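## Task

Using the lot numbers on the shelf edges beneath each spot (numbers may repeat), move one cardboard box from lot 451 and one from lot 434 onto the desk, with nothing overhanging its edge. Every other cardboard box stays on its own shelf. Skip a lot that has no box present. The robot must not fall over or end up tilted, or the task fails.

## Robot and tools

ROBOT. A simulated Hello Robot Stretch 3 with one arm. It has a two-wheeled base, a lift that rides up and down a mast, and a telescoping arm that sticks out to the robot's right side. The end of the arm carries a wrist (yaw, pitch, roll) and a two-finger gripper. The arm cannot reach forward, so the base has to drive to shift the gripper forward or back. The base is 0.33 m long and 0.34 m wide and pivots about a point 0.05 m behind its front edge. With the arm in and the wrist folded, a turn sweeps a 0.28 m radius. An unfolded, level wrist reaches beyond that.

FRAMES. Base frame: origin on the floor midway between the wheels, x forward, y left, z up, metres. hand_pose is reported in this frame at the fingertip meeting point. The odometry frame is the base frame as it stood at scene start. base_odometry counts wheel rotation only, so slip shows up as travel. Heading is in rad, left positive. If turned_by_wheels and turned_by_imu differ by more than 0.15 rad, believe turned_by_imu. base_tilt is in degrees, with forward and right positive.

move. One action per call. It can hold base, joints or both, plus optional speeds, pace and contact_limits. Alternatively it can be {"servos": "reboot"} on its own, which re-enables servos that shut off. The motions in an action all begin together.
- base: an object with exactly one key. translate_m is a relative drive in metres from where the base last reported itself, with forward positive, range -3 to 3. rotate_rad is a relative turn on the spot in radians, with left positive, range -6.4 to 6.4. The base cannot move sideways.
- joints: an object of absolute targets, one number per named joint:
  - lift_m: 0 to 1.1 m.
  - arm_m: 0 to 0.52 m.
  - wrist_yaw_rad: -1.345 to 4.42. At 0 the gripper points along the arm; positive swings it toward the front; about 3.0 is folded over the base.
  - wrist_pitch_rad: -1.57 to 0.451. 0 is level; negative tips the fingers down.
  - wrist_roll_rad: -2.911 to 2.918. At 0 the fingers sit side by side.
  - gripper_m: -0.089 to 0.179, larger means wider. The fingertip gap is roughly 0.007 m below the value when nearly shut and 0.025 m below it when fully open.
  - head_pan_rad: -3.953 to 1.73. 0 faces forward; -1.57 faces along the arm.
  - head_tilt_rad: -1.53 to 0.419. Negative looks down.
  Joints you leave out keep their current targets.
- pace: "default" or "max". speeds: per-key top speeds that override pace, up to the max rates. These are translate 0.30 m/s, rotate 1.90 rad/s, lift 0.15 m/s and arm 0.40 m/s. The base is capped at 0.10 m/s and 0.63 rad/s unless lift_m < 0.30, arm_m < 0.03 and wrist_yaw_rad > 2.54.
- contact_limits: motor_effort percentages (1 to 100) that end a motion on contact. Give arm_m, translate_m or rotate_rad as a number. Give lift_m as {"down": n, "up": n}, each as the extra push beyond free motion; values under about 12 may trip with nothing in the way. A limit only applies next to its own command in the same action. The base has no contact stop unless you give one.
- cameras: a list drawn from head_camera, nav_camera, wrist_camera or all. [] returns no images. blocking: true or omitted waits until everything is at rest. false returns after about 0.5 s while motion continues, and a later move overrides only the parts it names.
No action runs beyond roughly 14 s. An unknown key makes the call invalid. An out-of-range value gets it refused. A refusal, or an uncommanded stop, cancels the rest of that reply's move, wait and finished_scene calls.

wait {seconds 0 to 10, cameras}: commands nothing and returns the state. It ends early if all moves come to rest. stop {cameras}: brakes every running motion; braked parts report "stopped". zoom_image {camera, region [x0,y0,x1,y1]}: enlarges part of the latest image from that camera, at most 504x504 px, with the origin at the top-left. finished_scene {scene}: ends the scene for good. The goal must still hold without the robot.

RESULTS. The line "move" reads done or the worst status. base_status and joint_status hold one of these: moving, done, off_target (came to rest short and may still be pushing), contact_stop (lift or arm goes slack until it is commanded again), time_out, torque_fault or stopped. on_its_own lists what the robot did by itself; "held at" gives a target, not a reading. joint_positions gives readings. motor_effort is in percent, positive toward higher values, with the peak of the last action in brackets. Positive wheel effort pushes forward. lidar_m gives 12 sectors of 30 degrees each, starting straight ahead and going counter-clockwise (4th left, 7th behind, 10th right). It scans a plane 0.17 m up, so it sees table legs but not tops, and "-" means nothing seen or something closer than 0.15 m. wrist_depth_mm and head_depth_mm are 7x7 grids of median depth. head_camera images come rotated: turn them clockwise a quarter turn to view upright. nav_camera images need a quarter turn counter-clockwise. Calibration (K, T_world_to_cam) maps the base frame into each camera.

GRIPPING. To grasp, command gripper_m below the object's width. To let go, command at least 0.05 above the width, or fully open. Neither the reading nor done proves you are holding something, so check with the cameras. Resend the value if a heavy item starts slipping.

CAUTIONS. Before folding or unfolding the wrist, set lift_m to 0.32 to 0.95, wrist_pitch_rad to -0.4 and roll near 0. Once folded, the lift may go down to 0.25. If yaw is below -0.4, keep pitch at -0.5 or lower. Wrist and head have no contact stop, and pushing them hard causes a torque_fault; recover with the servo reboot. Pushing into something rigid with the gripper higher than about 0.45 m, or driving while snagged, can tip the robot. If base_tilt shows a lean, back the gripper off. Put a low lift "down" limit on descents. Avoid drops, releasing moving items, slams and hard shoves. Knocked boxes must not fall.

Each tool is called as name([rows], argument=value, ...), one row to a line, values as JSON.

## Session

move(joints={"head_pan_rad":-0.8,"head_tilt_rad":-0.3}, cameras=["nav_camera"])

move(joints={"head_pan_rad":-2.4}, cameras=["nav_camera"])

move(joints={"head_pan_rad":-3.9}, cameras=["nav_camera"])

move(joints={"head_pan_rad":0.9}, cameras=["nav_camera"])

Scene clock: 1.00 s.
move: done
base_odometry: x=+0.000 y=+0.000 heading=+0.000
turned_by_wheels: +0.000
turned_by_imu: +0.000
base_tilt: forward=-0.2 right=-1.2
lidar_m: 0.72 0.73 0.85 1.53 2.66 1.26 1.01 1.12 1.81 1.62 1.39 0.83
head_depth_mm: 1647 1818 1891 1950 1896 1930 1564 / 1671 1858 1977 2046 2030 1916 1546 / 1535 1589 1682 1768 1894 1916 1548 / 1274 1346 1416 1521 1619 1755 1535 / 1075 1121 1179 1245 1325 1406 1451 / 927 967 1004 1053 1106 1163 1225 / 819 848 882 914 953 996 1043
base_status: not commanded
joint_positions: lift_m=+0.374 arm_m=+0.001 wrist_yaw_rad=+3.009 wrist_pitch_rad=-0.462 wrist_roll_rad=+0.000 gripper_m=+0.037 head_pan_rad=-0.820 head_tilt_rad=-0.301
joint_status: all done
measured_speeds: all 0
motor_effort: left_wheel=+0.0(0.7) right_wheel=+0.1(1.1) lift_m=+23.7(23.8) arm_m=-4.5(5.1) wrist_yaw_rad=+0.7(1.1) wrist_pitch_rad=+1.9(2.0) wrist_roll_rad=-0.1(0.3) gripper_m=+0.4(0.8) head_pan_rad=+0.8(5.2) head_tilt_rad=-3.5(8.6)
hand_pose: x=+0.0076 y=+0.0712 z=+0.3774 quat_wxyz=(+0.207, +0.697, +0.116, +0.676) (m; base frame)
wrist_depth_mm: - 139 - - - 861 - / - 150 - - - 977 - / - 167 903 - - 963 - / 845 768 203 818 812 784 762 / 701 673 212 664 654 672 667 / 595 594 126 573 129 581 578 / 527 543 287 354 499 512 510
pictures: nav_camera (sideways)
camera_calibration:
nav_camera: T_world_to_cam=[[0.197467, -0.186797, 0.962348, -1.2107], [-0.72151, -0.692269, 0.0136755, 0.036797], [0.663649, -0.697044, -0.271476, 0.302529], [0, 0, 0, 1]] pos_world=[0.0648493, 0.0101946, 1.24674]

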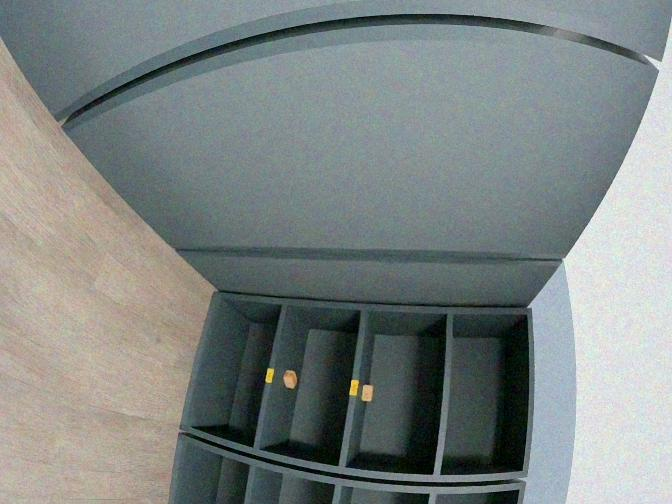

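Scene clock: 3.30 s.
move: done
base_odometry: x=+0.000 y=+0.000 heading=+0.000
turned_by_wheels: +0.000
turned_by_imu: +0.000
base_tilt: forward=-0.4 right=-1.2
lidar_m: 0.73 0.73 0.85 1.53 2.67 1.26 1.01 1.11 1.81 1.62 1.39 0.83
head_depth_mm: 1326 1373 1423 1484 1538 924 1512 / 1375 1426 1487 1559 1642 1703 1556 / 1447 1505 1568 1623 1711 1785 1554 / 1522 1587 1659 1732 1826 1878 1538 / 1599 1676 1751 1840 1935 2001 1529 / 1693 1786 1867 1966 2110 1984 1520 / 1838 1931 2020 2158 2315 1975 1512
base_status: not commanded
joint_positions: lift_m=+0.374 arm_m=+0.001 wrist_yaw_rad=+3.009 wrist_pitch_rad=-0.462 wrist_roll_rad=+0.000 gripper_m=+0.037 head_pan_rad=-2.408 head_tilt_rad=-0.301
joint_status: all done
measured_speeds: translate_m=+0.000 rotate_rad=+0.000 lift_m=+0.000 arm_m=+0.000 wrist_yaw_rad=+0.000 wrist_pitch_rad=+0.000 wrist_roll_rad=+0.000 head_pan_rad=+0.024 head_tilt_rad=+0.000
motor_effort: left_wheel=-0.4(1.0) right_wheel=+0.3(1.2) lift_m=+23.3(24.0) arm_m=-8.8(8.8) wrist_yaw_rad=+0.0(2.1) wrist_pitch_rad=+1.9(2.1) wrist_roll_rad=+0.1(0.3) gripper_m=+0.7(0.8) head_pan_rad=+3.3(5.1) head_tilt_rad=-0.8(3.5)
hand_pose: x=+0.0076 y=+0.0712 z=+0.3774 quat_wxyz=(+0.207, +0.697, +0.116, +0.676) (m; base frame)
wrist_depth_mm: - 139 - - - 857 - / - 150 - - - 990 - / - 167 912 - - 937 - / 840 769 204 811 787 794 761 / 695 677 211 664 662 675 667 / 600 602 126 573 129 577 579 / 527 536 288 353 500 512 505
pictures: nav_camera (sideways)
camera_calibration:
nav_camera: T_world_to_cam=[[-0.190087, -0.194307, 0.962347, -1.20835], [-0.680042, 0.733046, 0.0136844, 0.0365303], [-0.708103, -0.651835, -0.27148, 0.310841], [0, 0, 0, 1]] pos_world=[0.0152576, -0.0589531, 1.24674]

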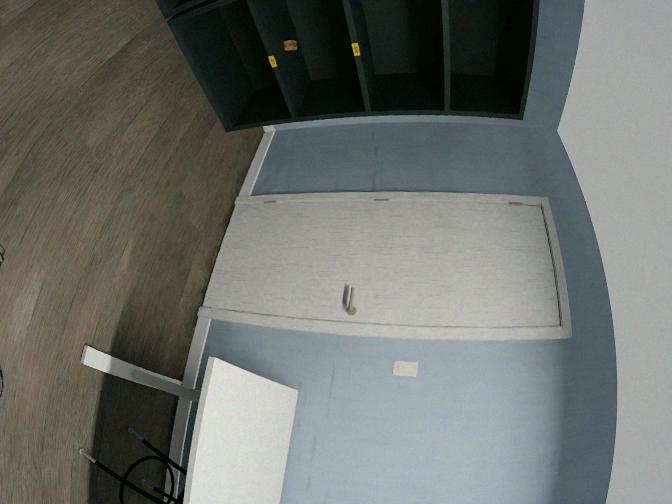

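Scene clock: 4.53 s.
move: done
base_odometry: x=+0.000 y=+0.000 heading=+0.000
turned_by_wheels: +0.000
turned_by_imu: +0.000
base_tilt: forward=-0.3 right=-1.2
lidar_m: 0.73 0.73 0.85 1.53 2.66 1.26 1.01 1.11 1.81 1.62 1.40 0.83
head_depth_mm: - - - - - - - / - - - - - - - / 2520 2650 2812 2927 2914 2020 1598 / 2619 2755 2878 3012 2711 2012 1536 / 2283 2378 2505 2622 2400 1980 1533 / 2001 2061 2167 2203 1380 1821 1526 / 1763 1821 1879 1904 1277 1870 1522
base_status: not commanded
joint_positions: lift_m=+0.374 arm_m=+0.001 wrist_yaw_rad=+3.009 wrist_pitch_rad=-0.462 wrist_roll_rad=+0.000 gripper_m=+0.037 head_pan_rad=-3.935 head_tilt_rad=-0.301
joint_status: all done
measured_speeds: all 0
motor_effort: left_wheel=-0.4(0.8) right_wheel=-0.1(1.1) lift_m=+23.2(24.3) arm_m=-10.3(10.9) wrist_yaw_rad=+0.0(1.5) wrist_pitch_rad=+1.9(2.0) wrist_roll_rad=-0.1(0.3) gripper_m=+0.3(1.0) head_pan_rad=+3.4(6.3) head_tilt_rad=+0.3(1.4)
hand_pose: x=+0.0076 y=+0.0712 z=+0.3774 quat_wxyz=(+0.207, +0.697, +0.116, +0.676) (m; base frame)
wrist_depth_mm: - 138 - - - 857 - / - 150 - - - 964 - / - 167 917 - - 948 - / 835 767 203 815 781 800 764 / 697 669 212 667 651 678 669 / 599 602 126 570 129 583 574 / 530 541 288 354 505 511 510
pictures: nav_camera (sideways)
camera_calibration:
nav_camera: T_world_to_cam=[[-0.202418, 0.181424, 0.962347, -1.20827], [0.702614, 0.71144, 0.0136639, 0.0281477], [-0.682173, 0.678924, -0.27148, 0.310701], [0, 0, 0, 1]] pos_world=[-0.0524021, -0.0117573, 1.24674]

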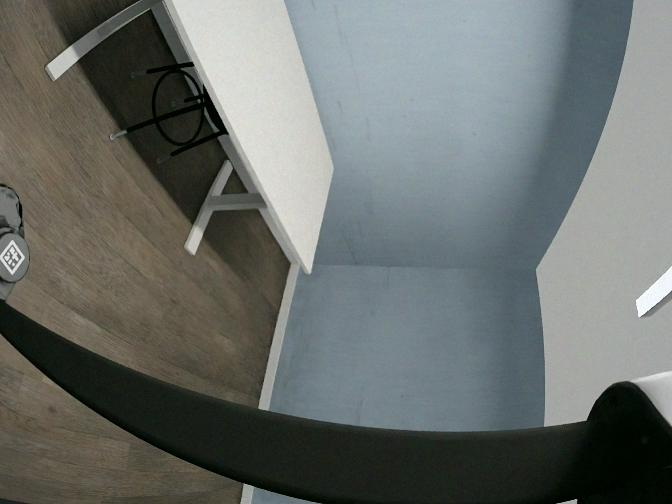

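Scene clock: 8.07 s.
move: done
base_odometry: x=+0.000 y=+0.000 heading=+0.000
turned_by_wheels: +0.000
turned_by_imu: +0.000
base_tilt: forward=-0.4 right=-1.2
lidar_m: 0.73 0.72 0.85 1.53 2.66 1.26 1.01 1.12 1.81 1.63 1.39 0.83
head_depth_mm: 627 645 668 693 719 747 780 / 670 693 718 748 778 811 846 / 719 748 779 809 846 887 925 / 775 810 845 883 925 971 1027 / 844 886 925 972 1030 1083 1149 / 927 974 1023 1080 1148 1216 1300 / 1018 1078 1148 1216 1302 1392 1426
base_status: not commanded
joint_positions: lift_m=+0.374 arm_m=+0.001 wrist_yaw_rad=+3.009 wrist_pitch_rad=-0.462 wrist_roll_rad=+0.000 gripper_m=+0.037 head_pan_rad=+0.908 head_tilt_rad=-0.301
joint_status: all done
measured_speeds: translate_m=+0.000 rotate_rad=+0.000 lift_m=+0.000 arm_m=+0.000 wrist_yaw_rad=+0.000 wrist_pitch_rad=+0.000 wrist_roll_rad=+0.000 head_pan_rad=-0.024 head_tilt_rad=+0.000
motor_effort: left_wheel=-0.3(0.8) right_wheel=+0.6(1.1) lift_m=+24.0(24.7) arm_m=-12.9(13.7) wrist_yaw_rad=-0.5(1.6) wrist_pitch_rad=+2.0(2.1) wrist_roll_rad=+0.1(0.3) gripper_m=-0.2(1.1) head_pan_rad=-2.9(7.5) head_tilt_rad=+3.7(3.7)
hand_pose: x=+0.0076 y=+0.0712 z=+0.3774 quat_wxyz=(+0.207, +0.697, +0.116, +0.676) (m; base frame)
wrist_depth_mm: - 138 - - - 863 - / - 150 - - - 973 - / - 167 904 - - 946 - / 844 771 202 821 807 784 761 / 694 675 212 658 654 666 665 / 600 597 126 569 129 585 580 / 529 538 288 354 502 508 510
pictures: nav_camera (sideways)
camera_calibration:
nav_camera: T_world_to_cam=[[0.153438, 0.224379, 0.962347, -1.21043], [0.79711, -0.60368, 0.0136604, 0.027565], [0.584015, 0.765, -0.271482, 0.303028], [0, 0, 0, 1]] pos_world=[-0.0132193, 0.0564185, 1.24674]

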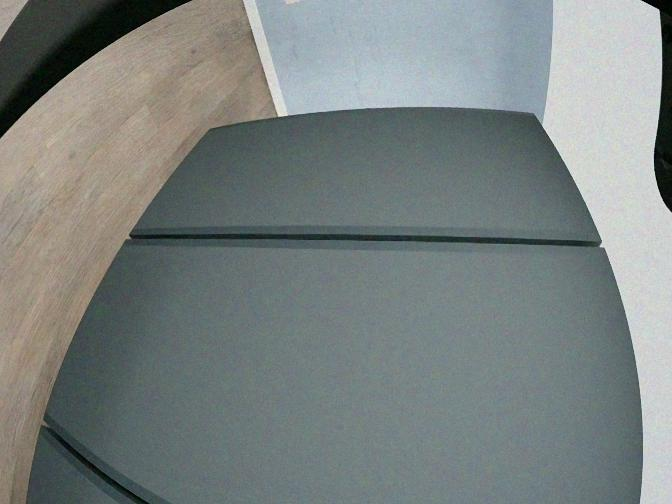

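move(joints={"head_pan_rad":-1.55,"head_tilt_rad":-0.35}, cameras=["head_camera","nav_camera"])

zoom_image(camera="head_camera", region=[392, 0, 896, 504])

zoom_image(camera="head_camera", region=[392, 0, 700, 250])

zoom_image(camera="head_camera", region=[392, 250, 700, 500])

Scene clock: 20.73 s.
move: done
base_odometry: x=+0.000 y=+0.000 heading=+0.000
turned_by_wheels: +0.000
turned_by_imu: +0.000
base_tilt: forward=-0.3 right=-1.2
lidar_m: 0.72 0.73 0.85 1.53 2.66 1.26 1.01 1.11 1.81 1.63 1.40 0.83
head_depth_mm: 1728 1870 1873 1998 2126 1932 1498 / 1830 1968 2117 2251 2252 1919 1481 / 1837 1943 2072 2213 2231 1905 1476 / 1806 1901 2024 2136 2229 1874 1467 / 1401 1478 1580 1677 1799 1841 1457 / 1728 1798 1916 2040 2092 1811 1453 / 1701 1759 1852 1991 2076 1779 1449
base_status: not commanded
joint_positions: lift_m=+0.374 arm_m=+0.001 wrist_yaw_rad=+3.009 wrist_pitch_rad=-0.462 wrist_roll_rad=+0.000 gripper_m=+0.037 head_pan_rad=-1.558 head_tilt_rad=-0.350
joint_status: all done
measured_speeds: translate_m=+0.000 rotate_rad=+0.000 lift_m=+0.000 arm_m=+0.000 wrist_yaw_rad=+0.000 wrist_pitch_rad=+0.000 wrist_roll_rad=+0.000 head_pan_rad=+0.024 head_tilt_rad=+0.000
motor_effort: left_wheel=-0.1(0.8) right_wheel=-0.3(1.2) lift_m=+24.8(25.4) arm_m=-11.9(13.6) wrist_yaw_rad=-1.0(1.7) wrist_pitch_rad=+1.8(2.1) wrist_roll_rad=+0.0(0.4) gripper_m=+0.4(1.0) head_pan_rad=+3.5(5.0) head_tilt_rad=-4.2(6.5)
hand_pose: x=+0.0076 y=+0.0712 z=+0.3774 quat_wxyz=(+0.207, +0.697, +0.116, +0.676) (m; base frame)
wrist_depth_mm: - 138 - - - 857 - / - 150 - - - 991 - / - 167 928 - - 953 - / 851 770 204 810 818 803 762 / 704 678 211 659 658 669 665 / 601 598 126 568 129 582 578 / 529 545 289 355 506 510 507
pictures: head_camera (sideways), nav_camera (sideways)
camera_calibration:
head_camera: T_world_to_cam=[[-0.0500232, 0.292087, -0.955083, 1.25881], [0.997887, -0.0250791, -0.059935, 0.0715845], [-0.0414588, -0.956063, -0.290215, 0.333511], [0, 0, 0, 1]] pos_world=[0.00536345, -0.0470295, 1.30335]
nav_camera: T_world_to_cam=[[0.0211059, -0.317534, 0.948012, -1.19091], [-0.999529, -0.0278232, 0.0129335, 0.0394826], [0.0222699, -0.947839, -0.317971, 0.366967], [0, 0, 0, 1]] pos_world=[0.0564268, -0.0292285, 1.24517]

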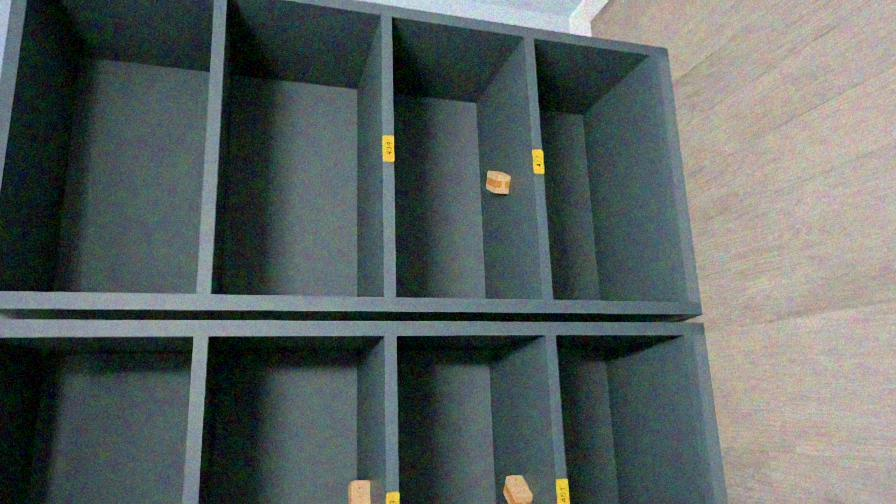

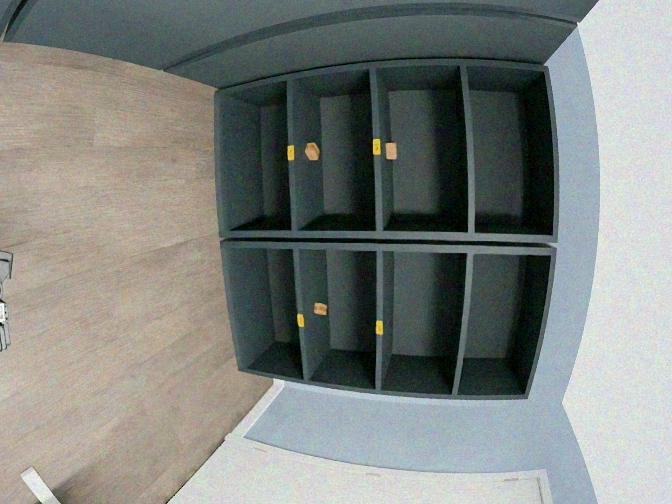

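Scaled by 1.000.

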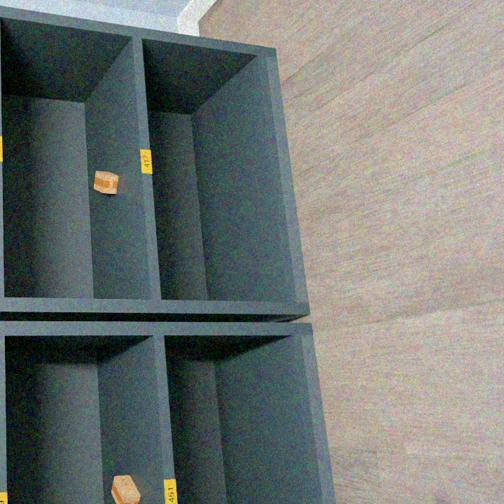

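Scaled by 1.636 from the camera's 896x504 image, which has a finer 1280x720 frame.

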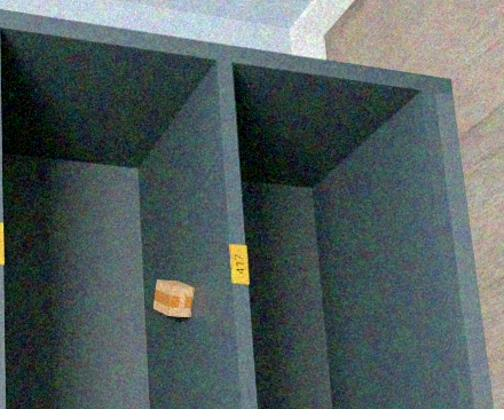

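Scaled by 1.636 from the camera's 896x504 image, which has a finer 1280x720 frame.

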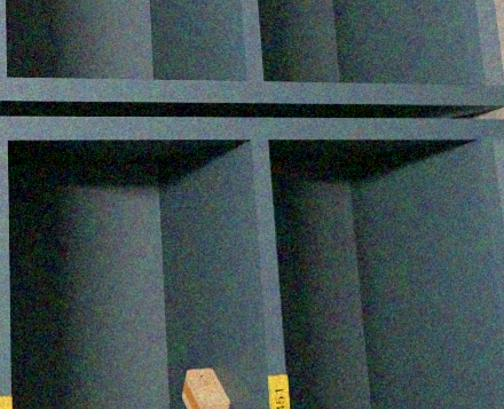

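zoom_image(camera="head_camera", region=[320, 100, 460, 200])

move(joints={"head_pan_rad":-1.25}, cameras=["head_camera"])

zoom_image(camera="head_camera", region=[320, 240, 640, 500])

Scaled by 3.600 from the camera's 896x504 image, which has a finer 1280x720 frame.

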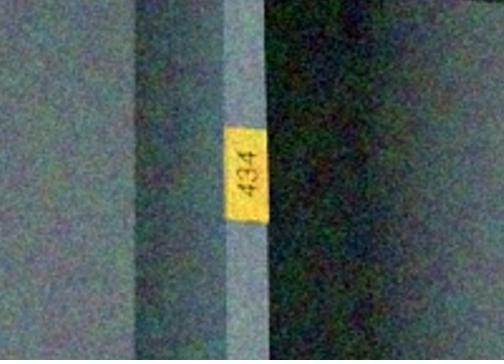

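Scene clock: 28.80 s.
move: done
base_odometry: x=+0.000 y=+0.000 heading=+0.000
turned_by_wheels: +0.000
turned_by_imu: +0.000
base_tilt: forward=-0.4 right=-1.1
lidar_m: 0.72 0.72 0.85 1.53 2.66 1.26 1.01 1.11 1.81 1.63 1.39 0.83
head_depth_mm: 1653 1803 1913 2043 2191 1817 1495 / 1448 1465 1602 1656 1833 1839 1479 / 1762 1836 1953 2040 1903 1818 1480 / 1781 1860 1963 2079 2234 1850 1470 / 1787 1869 1987 2106 2214 1851 1465 / 1762 1848 1959 2081 2074 1850 1455 / 1450 1534 1593 1667 1756 1714 1452
base_status: not commanded
joint_positions: lift_m=+0.374 arm_m=+0.001 wrist_yaw_rad=+3.009 wrist_pitch_rad=-0.462 wrist_roll_rad=+0.000 gripper_m=+0.037 head_pan_rad=-1.240 head_tilt_rad=-0.350
joint_status: all done
measured_speeds: all 0
motor_effort: left_wheel=-0.3(0.8) right_wheel=+0.6(0.7) lift_m=+25.4(26.0) arm_m=-12.8(13.1) wrist_yaw_rad=-1.0(1.5) wrist_pitch_rad=+1.9(2.0) wrist_roll_rad=+0.0(0.3) gripper_m=+0.3(0.9) head_pan_rad=+1.7(5.7) head_tilt_rad=-4.0(4.4)
hand_pose: x=+0.0076 y=+0.0712 z=+0.3774 quat_wxyz=(+0.207, +0.697, +0.116, +0.676) (m; base frame)
wrist_depth_mm: - 139 - - - 879 - / - 151 - - - 962 - / - 167 926 - - 939 - / 824 769 204 812 801 802 767 / 695 668 210 659 655 677 669 / 602 599 126 567 129 582 579 / 529 537 288 354 502 509 505
pictures: head_camera (sideways)
camera_calibration:
head_camera: T_world_to_cam=[[-0.138883, 0.262083, -0.955, 1.25925], [0.95572, 0.288113, -0.0599208, 0.0718102], [0.259443, -0.921034, -0.290492, 0.332047], [0, 0, 0, 1]] pos_world=[0.0201118, -0.0448919, 1.30335]

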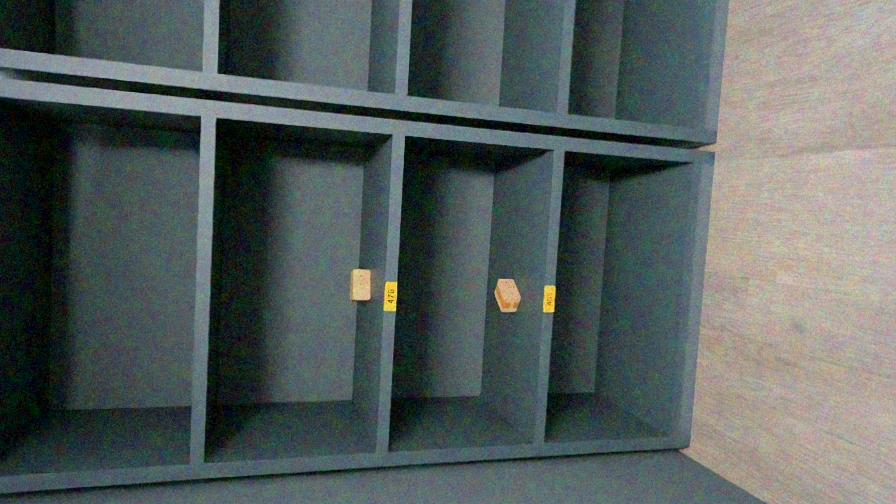

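Scaled by 1.575 from the camera's 896x504 image, which has a finer 1280x720 frame.

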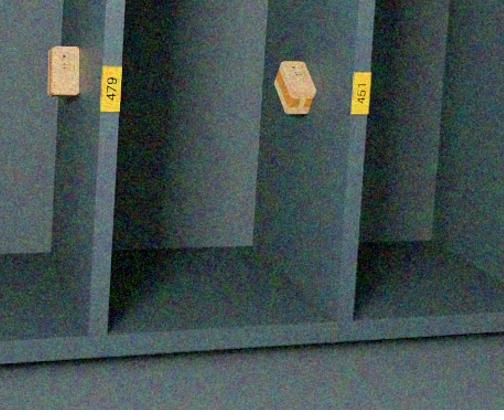

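move(base={"rotate_rad":-1.14}, cameras=[], pace="max")

move(base={"translate_m":1.056}, cameras=[], pace="max")

move(base={"rotate_rad":1.415}, joints={"head_pan_rad":-1.57,"head_tilt_rad":-0.65,"lift_m":0.58}, cameras=[])

move(joints={"wrist_yaw_rad":0,"gripper_m":0.179,"wrist_pitch_rad":-0.4})

Scene clock: 64.03 s.
move: done
base_odometry: x=+0.000 y=+0.000 heading=-1.140
turned_by_wheels: -1.140
turned_by_imu: -1.120
base_tilt: forward=-0.2 right=-1.3
lidar_m: 1.60 0.87 0.73 0.72 0.82 1.33 2.66 1.26 1.01 1.11 1.73 1.62
head_depth_mm: 1318 1374 1429 1496 1564 906 1489 / 1368 1431 1503 1575 1667 1745 1489 / 1432 1509 1578 1672 1758 1813 1468 / 1510 1590 1683 1786 1886 1899 1466 / 1603 1688 1783 1909 2034 1872 1462 / 1707 1828 1933 2061 2193 1857 1452 / 1860 1972 2099 2268 2355 1842 1443
base_status: done
joint_positions: lift_m=+0.374 arm_m=+0.001 wrist_yaw_rad=+3.009 wrist_pitch_rad=-0.462 wrist_roll_rad=+0.000 gripper_m=+0.037 head_pan_rad=-1.250 head_tilt_rad=-0.350
joint_status: not commanded
measured_speeds: all 0
motor_effort: left_wheel=+7.8(11.9) right_wheel=-8.6(13.2) lift_m=+26.0(26.7) arm_m=-12.9(13.5) wrist_yaw_rad=-1.0(1.7) wrist_pitch_rad=+1.9(2.0) wrist_roll_rad=+0.0(0.3) gripper_m=+0.3(1.0) head_pan_rad=-3.2(3.7) head_tilt_rad=-3.1(4.3)
hand_pose: x=+0.0076 y=+0.0712 z=+0.3774 quat_wxyz=(+0.207, +0.697, +0.116, +0.676) (m; base frame)
wrist_depth_mm: - 139 - - - - - / - 150 161 - - - - / 959 167 176 - - - - / 841 780 203 819 812 799 795 / 698 666 210 660 653 672 665 / 600 597 126 574 129 580 573 / 527 537 288 353 506 511 508
pictures: none
No camera images: "cameras" was empty.

Scene clock: 75.57 s.
move: done
base_odometry: x=+0.441 y=-0.959 heading=-1.139
turned_by_wheels: +0.000
turned_by_imu: +0.000
base_tilt: forward=-0.2 right=-1.2
lidar_m: 0.98 0.61 0.51 0.51 0.57 0.94 3.66 1.66 1.76 1.45 0.71 0.72
head_depth_mm: 1502 1560 1625 1691 1766 1835 1495 / 1576 1637 1721 1810 1915 1897 1481 / 1251 1338 1770 1885 2001 1817 1476 / 1302 1348 1445 1498 1564 1682 1467 / 1376 1429 1544 1306 1547 1269 1371 / 1308 1174 1447 1045 1506 1108 1325 / 1151 1170 1271 1028 1306 1021 865
base_status: done
joint_positions: lift_m=+0.374 arm_m=+0.001 wrist_yaw_rad=+3.009 wrist_pitch_rad=-0.462 wrist_roll_rad=+0.000 gripper_m=+0.037 head_pan_rad=-1.250 head_tilt_rad=-0.350
joint_status: not commanded
measured_speeds: all 0
motor_effort: left_wheel=+8.0(12.0) right_wheel=+1.0(10.7) lift_m=+27.6(28.3) arm_m=-10.8(13.5) wrist_yaw_rad=-0.3(2.1) wrist_pitch_rad=+1.9(2.1) wrist_roll_rad=+0.1(0.4) gripper_m=+0.6(1.1) head_pan_rad=-2.0(3.5) head_tilt_rad=-2.6(4.0)
hand_pose: x=+0.0076 y=+0.0712 z=+0.3774 quat_wxyz=(+0.207, +0.697, +0.116, +0.676) (m; base frame)
wrist_depth_mm: - 138 - - - 493 465 / - 151 161 - - 538 - / - 166 176 - 606 - - / 799 190 192 - 693 - - / 694 676 212 652 659 672 643 / 598 597 126 574 129 573 579 / 526 534 288 357 504 515 507
pictures: none
No camera images: "cameras" was empty.

Scene clock: 78.93 s.
move: done
base_odometry: x=+0.441 y=-0.959 heading=+0.275
turned_by_wheels: +1.415
turned_by_imu: +1.393
base_tilt: forward=-0.2 right=-1.2
lidar_m: 0.51 0.53 0.75 2.34 1.93 1.66 1.76 1.42 0.71 1.04 0.69 0.53
head_depth_mm: 844 933 800 1077 1017 969 1136 / 843 934 792 1196 1043 1256 1160 / 849 941 782 1195 1039 1240 1162 / 853 943 770 1181 1006 1233 1149 / 856 948 757 1191 1019 1266 1147 / 858 950 750 1197 1019 1256 1152 / 862 957 741 1161 1008 1216 1159
base_status: done
joint_positions: lift_m=+0.580 arm_m=+0.001 wrist_yaw_rad=+3.009 wrist_pitch_rad=-0.462 wrist_roll_rad=+0.000 gripper_m=+0.037 head_pan_rad=-1.571 head_tilt_rad=-0.651
joint_status: all done
measured_speeds: all 0
motor_effort: left_wheel=-8.1(13.1) right_wheel=+8.7(12.0) lift_m=+30.3(33.6) arm_m=-12.4(13.4) wrist_yaw_rad=-0.6(1.9) wrist_pitch_rad=+2.1(2.1) wrist_roll_rad=+0.0(0.3) gripper_m=+0.5(0.9) head_pan_rad=+3.5(4.4) head_tilt_rad=+3.2(6.2)
hand_pose: x=+0.0076 y=+0.0711 z=+0.5828 quat_wxyz=(+0.208, +0.697, +0.116, +0.676) (m; base frame)
wrist_depth_mm: - 139 - - - - - / - 151 - - - - - / - 167 - - - - - / - - 203 - - - - / 974 983 212 937 906 935 - / 833 839 126 797 129 808 - / 736 737 287 730 705 719 -
pictures: none
No camera images: "cameras" was empty.

Scene clock: 81.43 s.
move: done
base_odometry: x=+0.441 y=-0.959 heading=+0.275
turned_by_wheels: +0.000
turned_by_imu: +0.000
base_tilt: forward=-0.2 right=-1.3
lidar_m: 0.51 0.54 0.75 2.35 1.93 1.66 1.76 1.42 0.71 1.04 0.69 0.53
head_depth_mm: 845 929 804 1075 1022 969 1144 / 848 935 793 1191 1045 1252 1162 / 848 939 782 1196 1042 1242 1154 / 852 944 771 1190 1000 1243 1149 / 854 943 763 1186 1021 1258 1145 / 862 952 752 1200 1017 1254 1153 / 863 956 742 1161 1010 1218 1156
base_status: not commanded
joint_positions: lift_m=+0.580 arm_m=+0.001 wrist_yaw_rad=+0.003 wrist_pitch_rad=-0.420 wrist_roll_rad=+0.000 gripper_m=+0.179 head_pan_rad=-1.570 head_tilt_rad=-0.650
joint_status: all done
measured_speeds: all 0
motor_effort: left_wheel=-7.7(8.5) right_wheel=+8.2(9.3) lift_m=+30.0(31.0) arm_m=-12.1(13.4) wrist_yaw_rad=-3.5(6.8) wrist_pitch_rad=+3.2(5.8) wrist_roll_rad=-0.3(0.3) gripper_m=+0.7(83.6) head_pan_rad=+3.5(4.1) head_tilt_rad=+3.7(3.9)
hand_pose: x=-0.0208 y=-0.3696 z=+0.5922 quat_wxyz=(+0.692, +0.149, -0.691, -0.147) (m; base frame)
wrist_depth_mm: - - - 508 - - - / - - - 510 - - - / - - - - - - - / - - - - - - - / - 142 - - - 866 - / - 126 - - - - - / - 715 - - - - 105
pictures: head_camera (sideways), nav_camera (sideways), wrist_camera
camera_calibration:
head_camera: T_world_to_cam=[[-0.0467618, 0.562016, -0.825803, 1.09009], [0.997493, -0.0176858, -0.0685203, 0.0826926], [-0.0531145, -0.826937, -0.55978, 0.684385], [0, 0, 0, 1]] pos_world=[0.00484017, -0.0452432, 1.28897]
nav_camera: T_world_to_cam=[[0.0175201, -0.583884, 0.811648, -1.01303], [-0.999788, -0.0189948, 0.00791675, 0.0460203], [0.0107946, -0.811615, -0.584093, 0.713339], [0, 0, 0, 1]] pos_world=[0.0560587, -0.0116618, 1.23852]
wrist_camera: T_world_to_cam=[[-0.998878, -0.0398876, -0.0255337, -0.0138056], [-0.00250278, 0.582842, -0.812581, 0.729165], [0.047294, -0.811606, -0.582288, 0.211947], [0, 0, 0, 1]] pos_world=[-0.021989, -0.253521, 0.715568]

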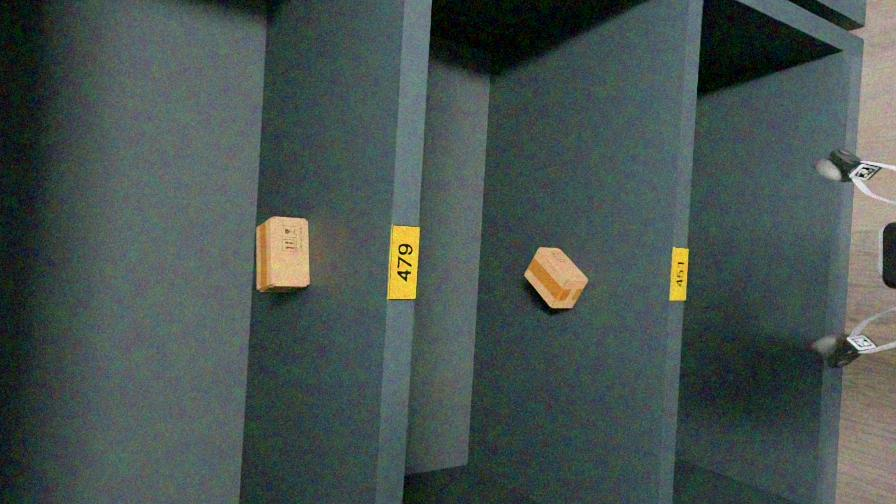

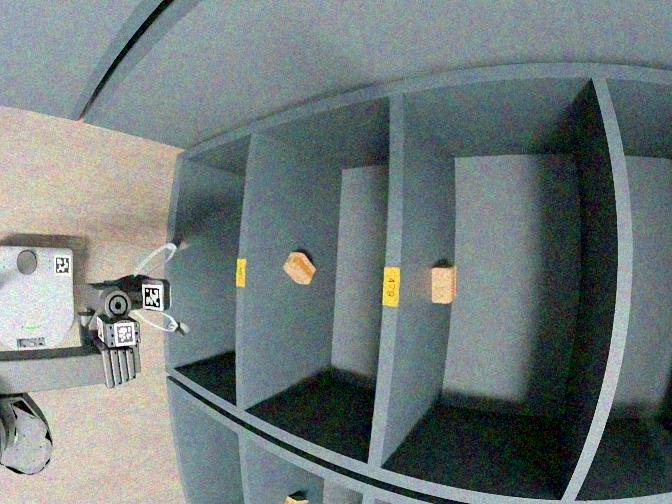

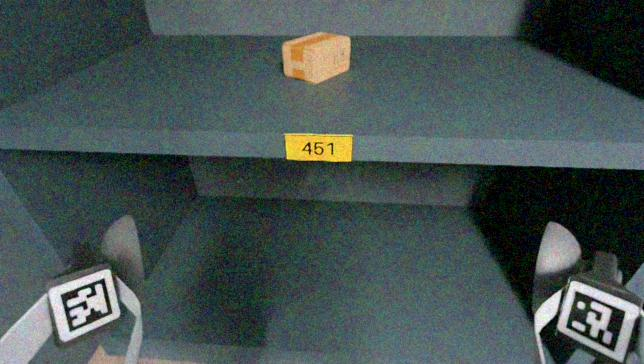

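move(base={"translate_m":0.126}, joints={"wrist_pitch_rad":-0.15,"wrist_yaw_rad":-0.35,"lift_m":0.53}, cameras=[])

move(joints={"arm_m":0.22}, contact_limits={"arm_m":35}, cameras=["head_camera","wrist_camera"])

Scene clock: 137.97 s.
move: done
base_odometry: x=+0.563 y=-0.925 heading=+0.275
turned_by_wheels: +0.000
turned_by_imu: +0.000
base_tilt: forward=-0.2 right=-1.2
lidar_m: 0.38 0.40 0.57 1.76 2.30 1.76 1.88 0.81 0.79 1.05 0.53 0.39
head_depth_mm: 848 933 805 1190 1056 1259 1161 / 849 937 791 1189 1045 1255 1160 / 854 941 778 1198 1009 1241 1159 / 854 948 772 1186 1026 1265 1143 / 859 952 761 1195 1020 1253 1160 / 860 952 751 1174 1015 1229 1163 / 800 821 742 864 905 1001 1114
base_status: done
joint_positions: lift_m=+0.530 arm_m=+0.001 wrist_yaw_rad=-0.347 wrist_pitch_rad=-0.172 wrist_roll_rad=+0.000 gripper_m=+0.179 head_pan_rad=-1.570 head_tilt_rad=-0.650
joint_status: all done
measured_speeds: all 0
motor_effort: left_wheel=+6.1(7.5) right_wheel=+4.9(12.3) lift_m=+30.3(31.2) arm_m=-11.5(12.6) wrist_yaw_rad=-3.5(6.5) wrist_pitch_rad=+3.6(6.4) wrist_roll_rad=-0.3(0.3) gripper_m=+0.7(0.9) head_pan_rad=+3.3(4.1) head_tilt_rad=+2.5(4.2)
hand_pose: x=-0.1059 y=-0.3790 z=+0.6010 quat_wxyz=(+0.684, -0.061, -0.704, -0.182) (m; base frame)
wrist_depth_mm: - - - - - - - / - - - - 850 - - / - - 523 - - - - / - - - - - - 507 / - 142 - - - - - / - 126 - - 962 - - / - - - - - - 105
pictures: none
No camera images: "cameras" was empty.

Scene clock: 140.83 s.
move: done
base_odometry: x=+0.563 y=-0.925 heading=+0.275
turned_by_wheels: +0.000
turned_by_imu: +0.000
base_tilt: forward=-0.2 right=-1.2
lidar_m: 0.38 0.40 0.57 1.76 2.30 1.75 1.88 0.81 0.79 1.05 0.53 0.39
head_depth_mm: 849 940 805 1197 1052 1260 1171 / 849 941 791 1205 1048 1254 1156 / 851 946 777 1200 1007 747 549 / 854 946 771 1194 1029 737 600 / 858 952 758 1186 1021 1259 1157 / 862 957 752 1176 1015 1229 1161 / 800 819 742 866 905 1002 1113
base_status: not commanded
joint_positions: lift_m=+0.530 arm_m=+0.220 wrist_yaw_rad=-0.347 wrist_pitch_rad=-0.172 wrist_roll_rad=+0.000 gripper_m=+0.179 head_pan_rad=-1.570 head_tilt_rad=-0.650
joint_status: all done
measured_speeds: all 0
motor_effort: left_wheel=+5.6(6.5) right_wheel=+4.7(5.5) lift_m=+27.3(30.5) arm_m=+12.7(15.4) wrist_yaw_rad=-3.9(4.4) wrist_pitch_rad=+3.6(3.8) wrist_roll_rad=+0.0(0.4) gripper_m=+1.0(1.1) head_pan_rad=+2.9(4.4) head_tilt_rad=+3.1(3.7)
contact_limits: arm_m 35 (drawing in: default 31, maximum 55; extending or still: default 40, maximum 69)
hand_pose: x=-0.1060 y=-0.5985 z=+0.6011 quat_wxyz=(+0.684, -0.062, -0.704, -0.182) (m; base frame)
wrist_depth_mm: - - - - - 635 - / - - - - - 644 - / - - - - - 677 - / - - 322 343 - - - / 313 295 308 310 309 292 307 / - 224 244 243 243 241 241 / 187 194 200 201 207 220 105
pictures: head_camera (sideways), wrist_camera
camera_calibration:
head_camera: T_world_to_cam=[[-0.0467659, 0.561897, -0.825884, 1.09019], [0.997498, -0.0176098, -0.0684645, 0.0826238], [-0.0530137, -0.827019, -0.559668, 0.684236], [0, 0, 0, 1]] pos_world=[0.00484045, -0.0452437, 1.28897]
wrist_camera: T_world_to_cam=[[-0.953681, 0.300409, -0.0157204, 0.0948621], [0.123619, 0.343728, -0.930897, 0.810919], [-0.274247, -0.889722, -0.364943, -0.176017], [0, 0, 0, 1]] pos_world=[-0.0580488, -0.463839, 0.692138]

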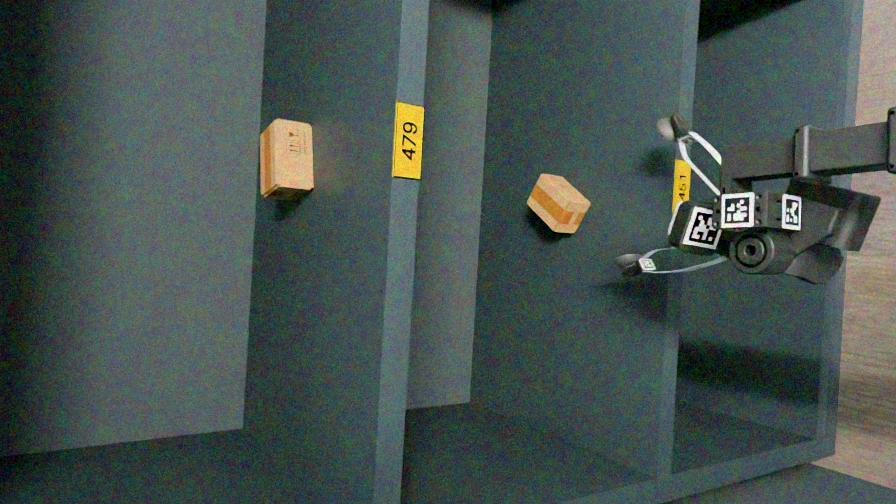

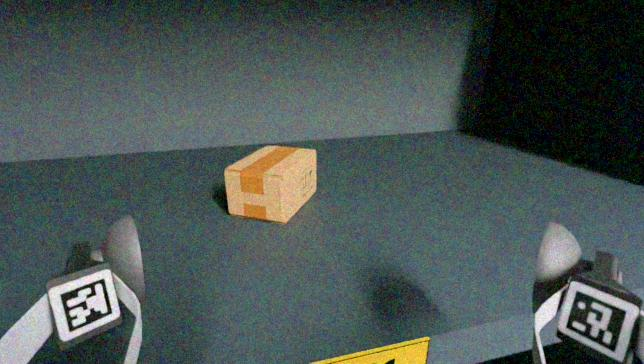

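move(joints={"lift_m":0.51,"arm_m":0.395}, contact_limits={"arm_m":35}, cameras=["head_camera","wrist_camera"])

Scene clock: 163.83 s.
move: done
base_odometry: x=+0.563 y=-0.925 heading=+0.275
turned_by_wheels: +0.000
turned_by_imu: +0.000
base_tilt: forward=-0.2 right=-1.1
lidar_m: 0.38 0.40 0.57 1.76 2.30 1.76 1.88 0.81 0.79 1.05 0.52 0.40
head_depth_mm: 842 937 802 1194 1054 1254 1160 / 849 938 790 1199 1047 1249 1159 / 851 942 779 1200 1006 685 569 / 855 946 775 1187 972 1237 1154 / 859 950 760 1190 1018 1258 1153 / 862 957 751 1171 1013 1224 1159 / 798 822 740 865 907 1003 1111
base_status: not commanded
joint_positions: lift_m=+0.510 arm_m=+0.395 wrist_yaw_rad=-0.347 wrist_pitch_rad=-0.172 wrist_roll_rad=+0.000 gripper_m=+0.179 head_pan_rad=-1.570 head_tilt_rad=-0.650
joint_status: all done
measured_speeds: all 0
motor_effort: left_wheel=+5.9(6.4) right_wheel=+4.3(5.8) lift_m=+30.9(33.0) arm_m=+13.5(15.2) wrist_yaw_rad=-2.4(4.5) wrist_pitch_rad=+3.5(3.7) wrist_roll_rad=+0.1(0.3) gripper_m=+0.2(1.0) head_pan_rad=+2.8(3.7) head_tilt_rad=+2.7(3.5)
contact_limits: arm_m 35 (drawing in: default 31, maximum 55; extending or still: default 40, maximum 69)
hand_pose: x=-0.1060 y=-0.7735 z=+0.5812 quat_wxyz=(+0.684, -0.062, -0.704, -0.182) (m; base frame)
wrist_depth_mm: 328 337 - - - - 480 / 338 - - - - - 502 / - - - - - - 516 / - 325 - 219 321 - - / 288 257 271 171 255 268 267 / - 142 194 153 211 211 - / 163 169 174 162 174 174 105
pictures: head_camera (sideways), wrist_camera
camera_calibration:
head_camera: T_world_to_cam=[[-0.0467659, 0.561897, -0.825884, 1.09019], [0.997498, -0.0176098, -0.0684645, 0.0826238], [-0.0530137, -0.827019, -0.559668, 0.684236], [0, 0, 0, 1]] pos_world=[0.00484045, -0.0452437, 1.28897]
wrist_camera: T_world_to_cam=[[-0.953694, 0.300367, -0.0156979, 0.147047], [0.123523, 0.343543, -0.930978, 0.85235], [-0.274242, -0.889808, -0.364737, -0.33912], [0, 0, 0, 1]] pos_world=[-0.0580488, -0.638739, 0.672137]

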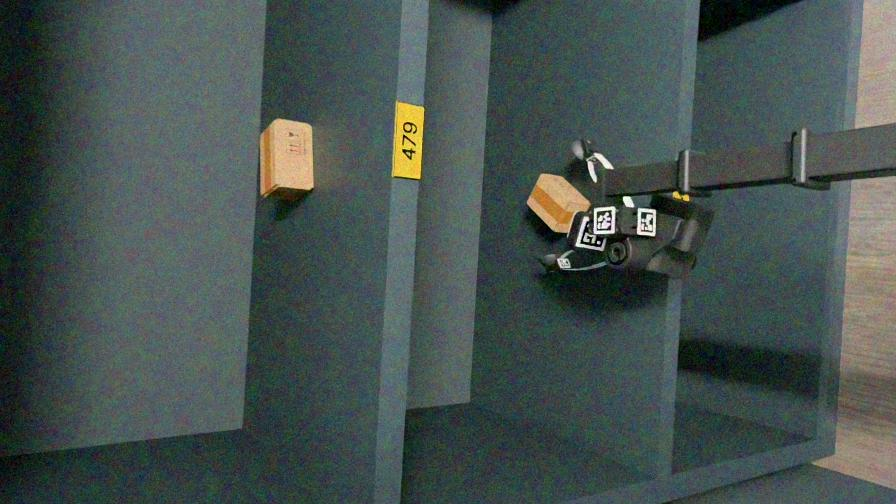

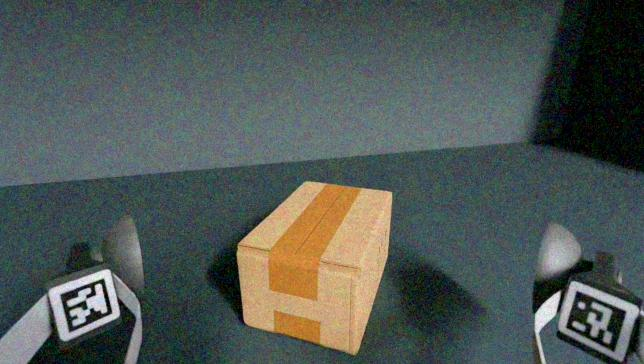

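move(joints={"lift_m":0.475}, contact_limits={"lift_m":{"down":14}}, speeds={"lift_m":0.04}, cameras=["wrist_camera"])

Scene clock: 182.30 s.
move: done
base_odometry: x=+0.563 y=-0.925 heading=+0.275
turned_by_wheels: +0.000
turned_by_imu: +0.000
base_tilt: forward=-0.4 right=-1.3
lidar_m: 0.38 0.40 0.57 1.77 2.30 1.76 1.88 0.81 0.79 1.05 0.53 0.39
head_depth_mm: 847 937 804 1191 1051 1264 1169 / 851 940 791 1199 1043 1254 1159 / 855 944 780 1203 1008 728 589 / 857 947 775 1188 1013 784 1148 / 859 952 762 1195 1020 1264 1156 / 864 959 753 1173 1011 1224 1158 / 801 820 743 865 906 1001 1111
base_status: not commanded
joint_positions: lift_m=+0.475 arm_m=+0.395 wrist_yaw_rad=-0.348 wrist_pitch_rad=-0.132 wrist_roll_rad=+0.000 gripper_m=+0.179 head_pan_rad=-1.570 head_tilt_rad=-0.650
joint_status: all done
measured_speeds: all 0
motor_effort: left_wheel=+5.8(6.2) right_wheel=+2.6(5.4) lift_m=+12.4(28.9) arm_m=+12.6(13.7) wrist_yaw_rad=-3.7(4.7) wrist_pitch_rad=-3.9(4.4) wrist_roll_rad=+0.0(0.2) gripper_m=+0.6(0.9) head_pan_rad=+3.0(3.4) head_tilt_rad=+2.1(3.2)
contact_limits: arm_m 35 (drawing in: default 31, maximum 55; extending or still: default 40, maximum 69); lift_m down 14 (down: maximum 72; up: maximum 65)
hand_pose: x=-0.1071 y=-0.7757 z=+0.5562 quat_wxyz=(+0.687, -0.076, -0.703, -0.168) (m; base frame)
wrist_depth_mm: 330 - - - - - 482 / 337 - - - - - 499 / - - - - - - 509 / 310 308 284 180 282 302 303 / 234 219 208 144 218 230 230 / 123 144 165 151 177 177 177 / 135 144 145 139 144 144 107
pictures: wrist_camera
camera_calibration:
wrist_camera: T_world_to_cam=[[-0.9536, 0.300748, -0.0140454, 0.145676], [0.111065, 0.308035, -0.94487, 0.808922], [-0.279842, -0.902588, -0.327145, -0.382027], [0, 0, 0, 1]] pos_world=[-0.0578341, -0.637801, 0.641394]

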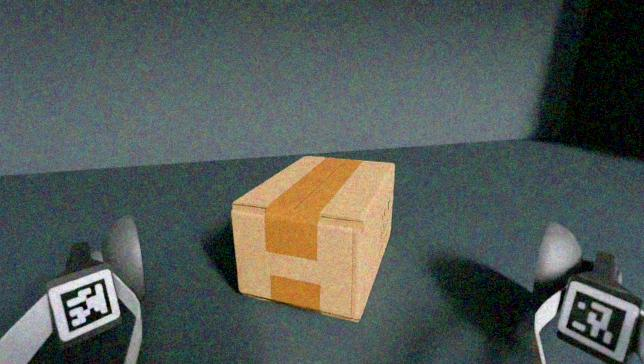

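move(joints={"lift_m":0.485}, cameras=[])

move(joints={"arm_m":0.455}, contact_limits={"arm_m":35}, cameras=["wrist_camera"])

Scene clock: 189.07 s.
move: done
base_odometry: x=+0.563 y=-0.925 heading=+0.275
turned_by_wheels: +0.000
turned_by_imu: +0.000
base_tilt: forward=-0.3 right=-1.2
lidar_m: 0.38 0.40 0.57 1.76 2.30 1.76 1.88 0.81 0.79 1.05 0.53 0.40
head_depth_mm: 848 939 803 1198 1054 1260 1163 / 848 938 789 1192 1048 1251 1159 / 853 945 776 1196 999 722 578 / 854 949 771 1185 1018 882 1155 / 859 953 761 1194 1023 1264 1157 / 864 958 750 1173 1012 1225 1159 / 801 820 739 867 906 1000 1109
base_status: not commanded
joint_positions: lift_m=+0.485 arm_m=+0.395 wrist_yaw_rad=-0.348 wrist_pitch_rad=-0.164 wrist_roll_rad=+0.000 gripper_m=+0.179 head_pan_rad=-1.570 head_tilt_rad=-0.650
joint_status: all done
measured_speeds: all 0
motor_effort: left_wheel=+5.2(6.3) right_wheel=+3.2(3.6) lift_m=+30.3(32.3) arm_m=+11.1(12.8) wrist_yaw_rad=-1.7(4.0) wrist_pitch_rad=+2.1(3.9) wrist_roll_rad=+0.0(0.3) gripper_m=+0.5(1.0) head_pan_rad=+2.5(3.1) head_tilt_rad=+2.2(2.2)
contact_limits: arm_m 35 (drawing in: default 31, maximum 55; extending or still: default 40, maximum 69)
hand_pose: x=-0.1064 y=-0.7739 z=+0.5581 quat_wxyz=(+0.684, -0.065, -0.704, -0.179) (m; base frame)
wrist_depth_mm: 328 337 - - - - 478 / 338 - - - - - 502 / - - - - - - - / 293 291 273 173 269 289 287 / 227 225 203 145 212 224 224 / 123 144 165 152 176 168 175 / 135 145 145 140 144 144 107
pictures: none
No camera images: "cameras" was empty.

Scene clock: 190.67 s.
move: done
base_odometry: x=+0.563 y=-0.925 heading=+0.275
turned_by_wheels: +0.000
turned_by_imu: +0.000
base_tilt: forward=-0.3 right=-1.3
lidar_m: 0.38 0.40 0.57 1.77 2.29 1.76 1.88 0.81 0.79 1.05 0.52 0.39
head_depth_mm: 847 935 801 1184 1054 1257 1168 / 850 940 790 1197 1042 1255 1160 / 853 945 777 1196 999 783 577 / 855 947 770 1186 884 1267 1156 / 858 956 761 1196 1020 1255 1153 / 862 956 752 1176 1017 1229 1158 / 799 821 742 864 908 1002 1108
base_status: not commanded
joint_positions: lift_m=+0.485 arm_m=+0.455 wrist_yaw_rad=-0.348 wrist_pitch_rad=-0.164 wrist_roll_rad=+0.000 gripper_m=+0.179 head_pan_rad=-1.570 head_tilt_rad=-0.650
joint_status: all done
measured_speeds: all 0
motor_effort: left_wheel=+5.3(5.6) right_wheel=+2.6(3.6) lift_m=+29.6(31.4) arm_m=+13.0(15.0) wrist_yaw_rad=-1.2(3.4) wrist_pitch_rad=+2.2(2.3) wrist_roll_rad=-0.2(0.4) gripper_m=+0.3(1.1) head_pan_rad=+2.4(3.3) head_tilt_rad=+1.7(2.7)
contact_limits: arm_m 35 (drawing in: default 31, maximum 55; extending or still: default 40, maximum 69)
hand_pose: x=-0.1064 y=-0.8339 z=+0.5581 quat_wxyz=(+0.684, -0.065, -0.704, -0.180) (m; base frame)
wrist_depth_mm: 280 294 313 330 - - - / 293 307 327 - - - 442 / 307 322 337 - - - - / 312 313 289 268 160 288 286 / 226 225 225 124 124 223 223 / 123 144 162 97 97 168 174 / 135 144 139 95 86 143 107
pictures: wrist_camera
camera_calibration:
wrist_camera: T_world_to_cam=[[-0.953422, 0.301243, -0.0154546, 0.165005], [0.121535, 0.33675, -0.933718, 0.84728], [-0.276072, -0.892106, -0.357676, -0.407468], [0, 0, 0, 1]] pos_world=[-0.0581453, -0.698532, 0.647929]

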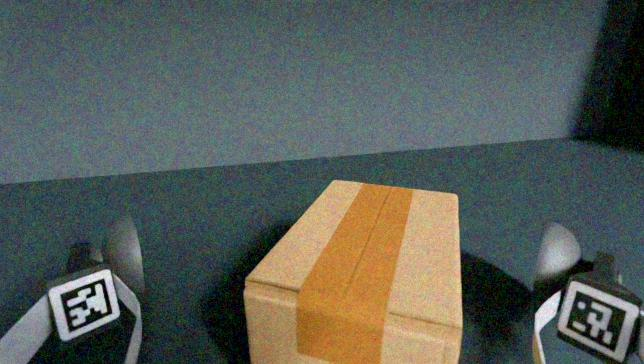

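move(joints={"gripper_m":0.02}, cameras=["wrist_camera"])

move(joints={"lift_m":0.6}, cameras=["wrist_camera"])

Scene clock: 197.73 s.
move: done
base_odometry: x=+0.563 y=-0.925 heading=+0.275
turned_by_wheels: +0.000
turned_by_imu: +0.000
base_tilt: forward=-0.4 right=-1.3
lidar_m: 0.38 0.40 0.57 1.77 2.29 1.77 1.88 0.81 0.79 1.05 0.53 0.39
head_depth_mm: 848 936 803 1196 1050 1261 1165 / 850 935 791 1202 1045 1257 1156 / 851 945 779 1198 1005 784 578 / 855 946 770 1186 882 1269 1152 / 860 952 760 1194 1027 1266 1156 / 861 954 750 1174 1014 1224 1162 / 801 820 742 865 906 1000 1114
base_status: not commanded
joint_positions: lift_m=+0.485 arm_m=+0.455 wrist_yaw_rad=-0.349 wrist_pitch_rad=-0.164 wrist_roll_rad=+0.000 gripper_m=+0.021 head_pan_rad=-1.570 head_tilt_rad=-0.650
joint_status: all done
measured_speeds: all 0
motor_effort: left_wheel=+5.0(5.5) right_wheel=+2.4(3.8) lift_m=+24.1(26.1) arm_m=+13.9(14.0) wrist_yaw_rad=-1.0(3.4) wrist_pitch_rad=+2.1(2.3) wrist_roll_rad=+0.0(0.6) gripper_m=-29.2(99.7) head_pan_rad=+2.6(2.8) head_tilt_rad=+1.7(2.1)
contact_limits: arm_m 35 (drawing in: default 31, maximum 55; extending or still: default 40, maximum 69)
hand_pose: x=-0.1065 y=-0.8338 z=+0.5580 quat_wxyz=(+0.684, -0.065, -0.704, -0.180) (m; base frame)
wrist_depth_mm: 282 296 313 331 - - - / 293 307 329 - - - 440 / 307 323 338 - - - - / 311 312 290 172 270 287 288 / 225 226 155 124 132 222 223 / 176 169 103 98 101 167 175 / 150 124 107 98 91 134 143
pictures: wrist_camera
camera_calibration:
wrist_camera: T_world_to_cam=[[-0.95322, 0.301878, -0.0155117, 0.165402], [0.121828, 0.336711, -0.933694, 0.847267], [-0.276638, -0.891906, -0.357737, -0.40735], [0, 0, 0, 1]] pos_world=[-0.0582448, -0.698533, 0.64793]

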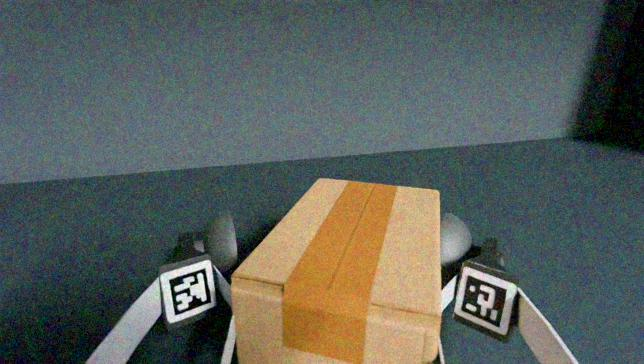

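Scene clock: 199.60 s.
move: done
base_odometry: x=+0.563 y=-0.925 heading=+0.275
turned_by_wheels: +0.000
turned_by_imu: +0.000
base_tilt: forward=-0.3 right=-1.2
lidar_m: 0.38 0.40 0.57 1.76 2.30 1.76 1.88 0.81 0.79 1.05 0.53 0.39
head_depth_mm: 848 933 800 1188 1056 1257 1162 / 848 943 792 1198 1041 916 465 / 852 938 781 1168 707 598 1132 / 855 944 771 1185 752 1268 1150 / 855 950 759 1190 1021 1265 1152 / 863 958 748 1173 1017 1229 1160 / 798 822 742 865 907 1001 1109
base_status: not commanded
joint_positions: lift_m=+0.600 arm_m=+0.455 wrist_yaw_rad=-0.349 wrist_pitch_rad=-0.174 wrist_roll_rad=+0.000 gripper_m=+0.024 head_pan_rad=-1.570 head_tilt_rad=-0.650
joint_status: all done
measured_speeds: all 0
motor_effort: left_wheel=+5.1(5.5) right_wheel=+2.9(3.8) lift_m=+29.8(34.3) arm_m=+12.6(13.6) wrist_yaw_rad=-0.3(3.3) wrist_pitch_rad=+3.9(4.0) wrist_roll_rad=+0.0(0.3) gripper_m=-12.4(29.7) head_pan_rad=+2.3(2.7) head_tilt_rad=+1.5(2.1)
contact_limits: arm_m 35 (drawing in: default 31, maximum 55; extending or still: default 40, maximum 69)
hand_pose: x=-0.1063 y=-0.8332 z=+0.6707 quat_wxyz=(+0.683, -0.062, -0.704, -0.183) (m; base frame)
wrist_depth_mm: 282 296 315 328 - - - / 292 309 327 - - - 441 / 306 324 339 - - - 463 / 320 335 - - - - 498 / 336 - 149 129 143 - - / 324 123 104 99 101 124 320 / 297 269 106 99 93 268 286
pictures: wrist_camera
camera_calibration:
wrist_camera: T_world_to_cam=[[-0.953156, 0.302063, -0.0158715, 0.167638], [0.124818, 0.344982, -0.930273, 0.957135], [-0.275526, -0.888676, -0.366524, -0.357735], [0, 0, 0, 1]] pos_world=[-0.058248, -0.698742, 0.76194]

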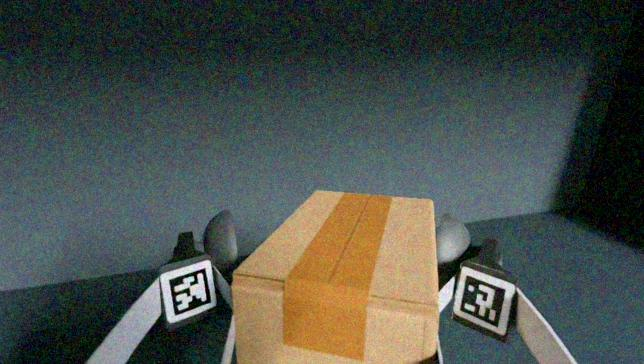

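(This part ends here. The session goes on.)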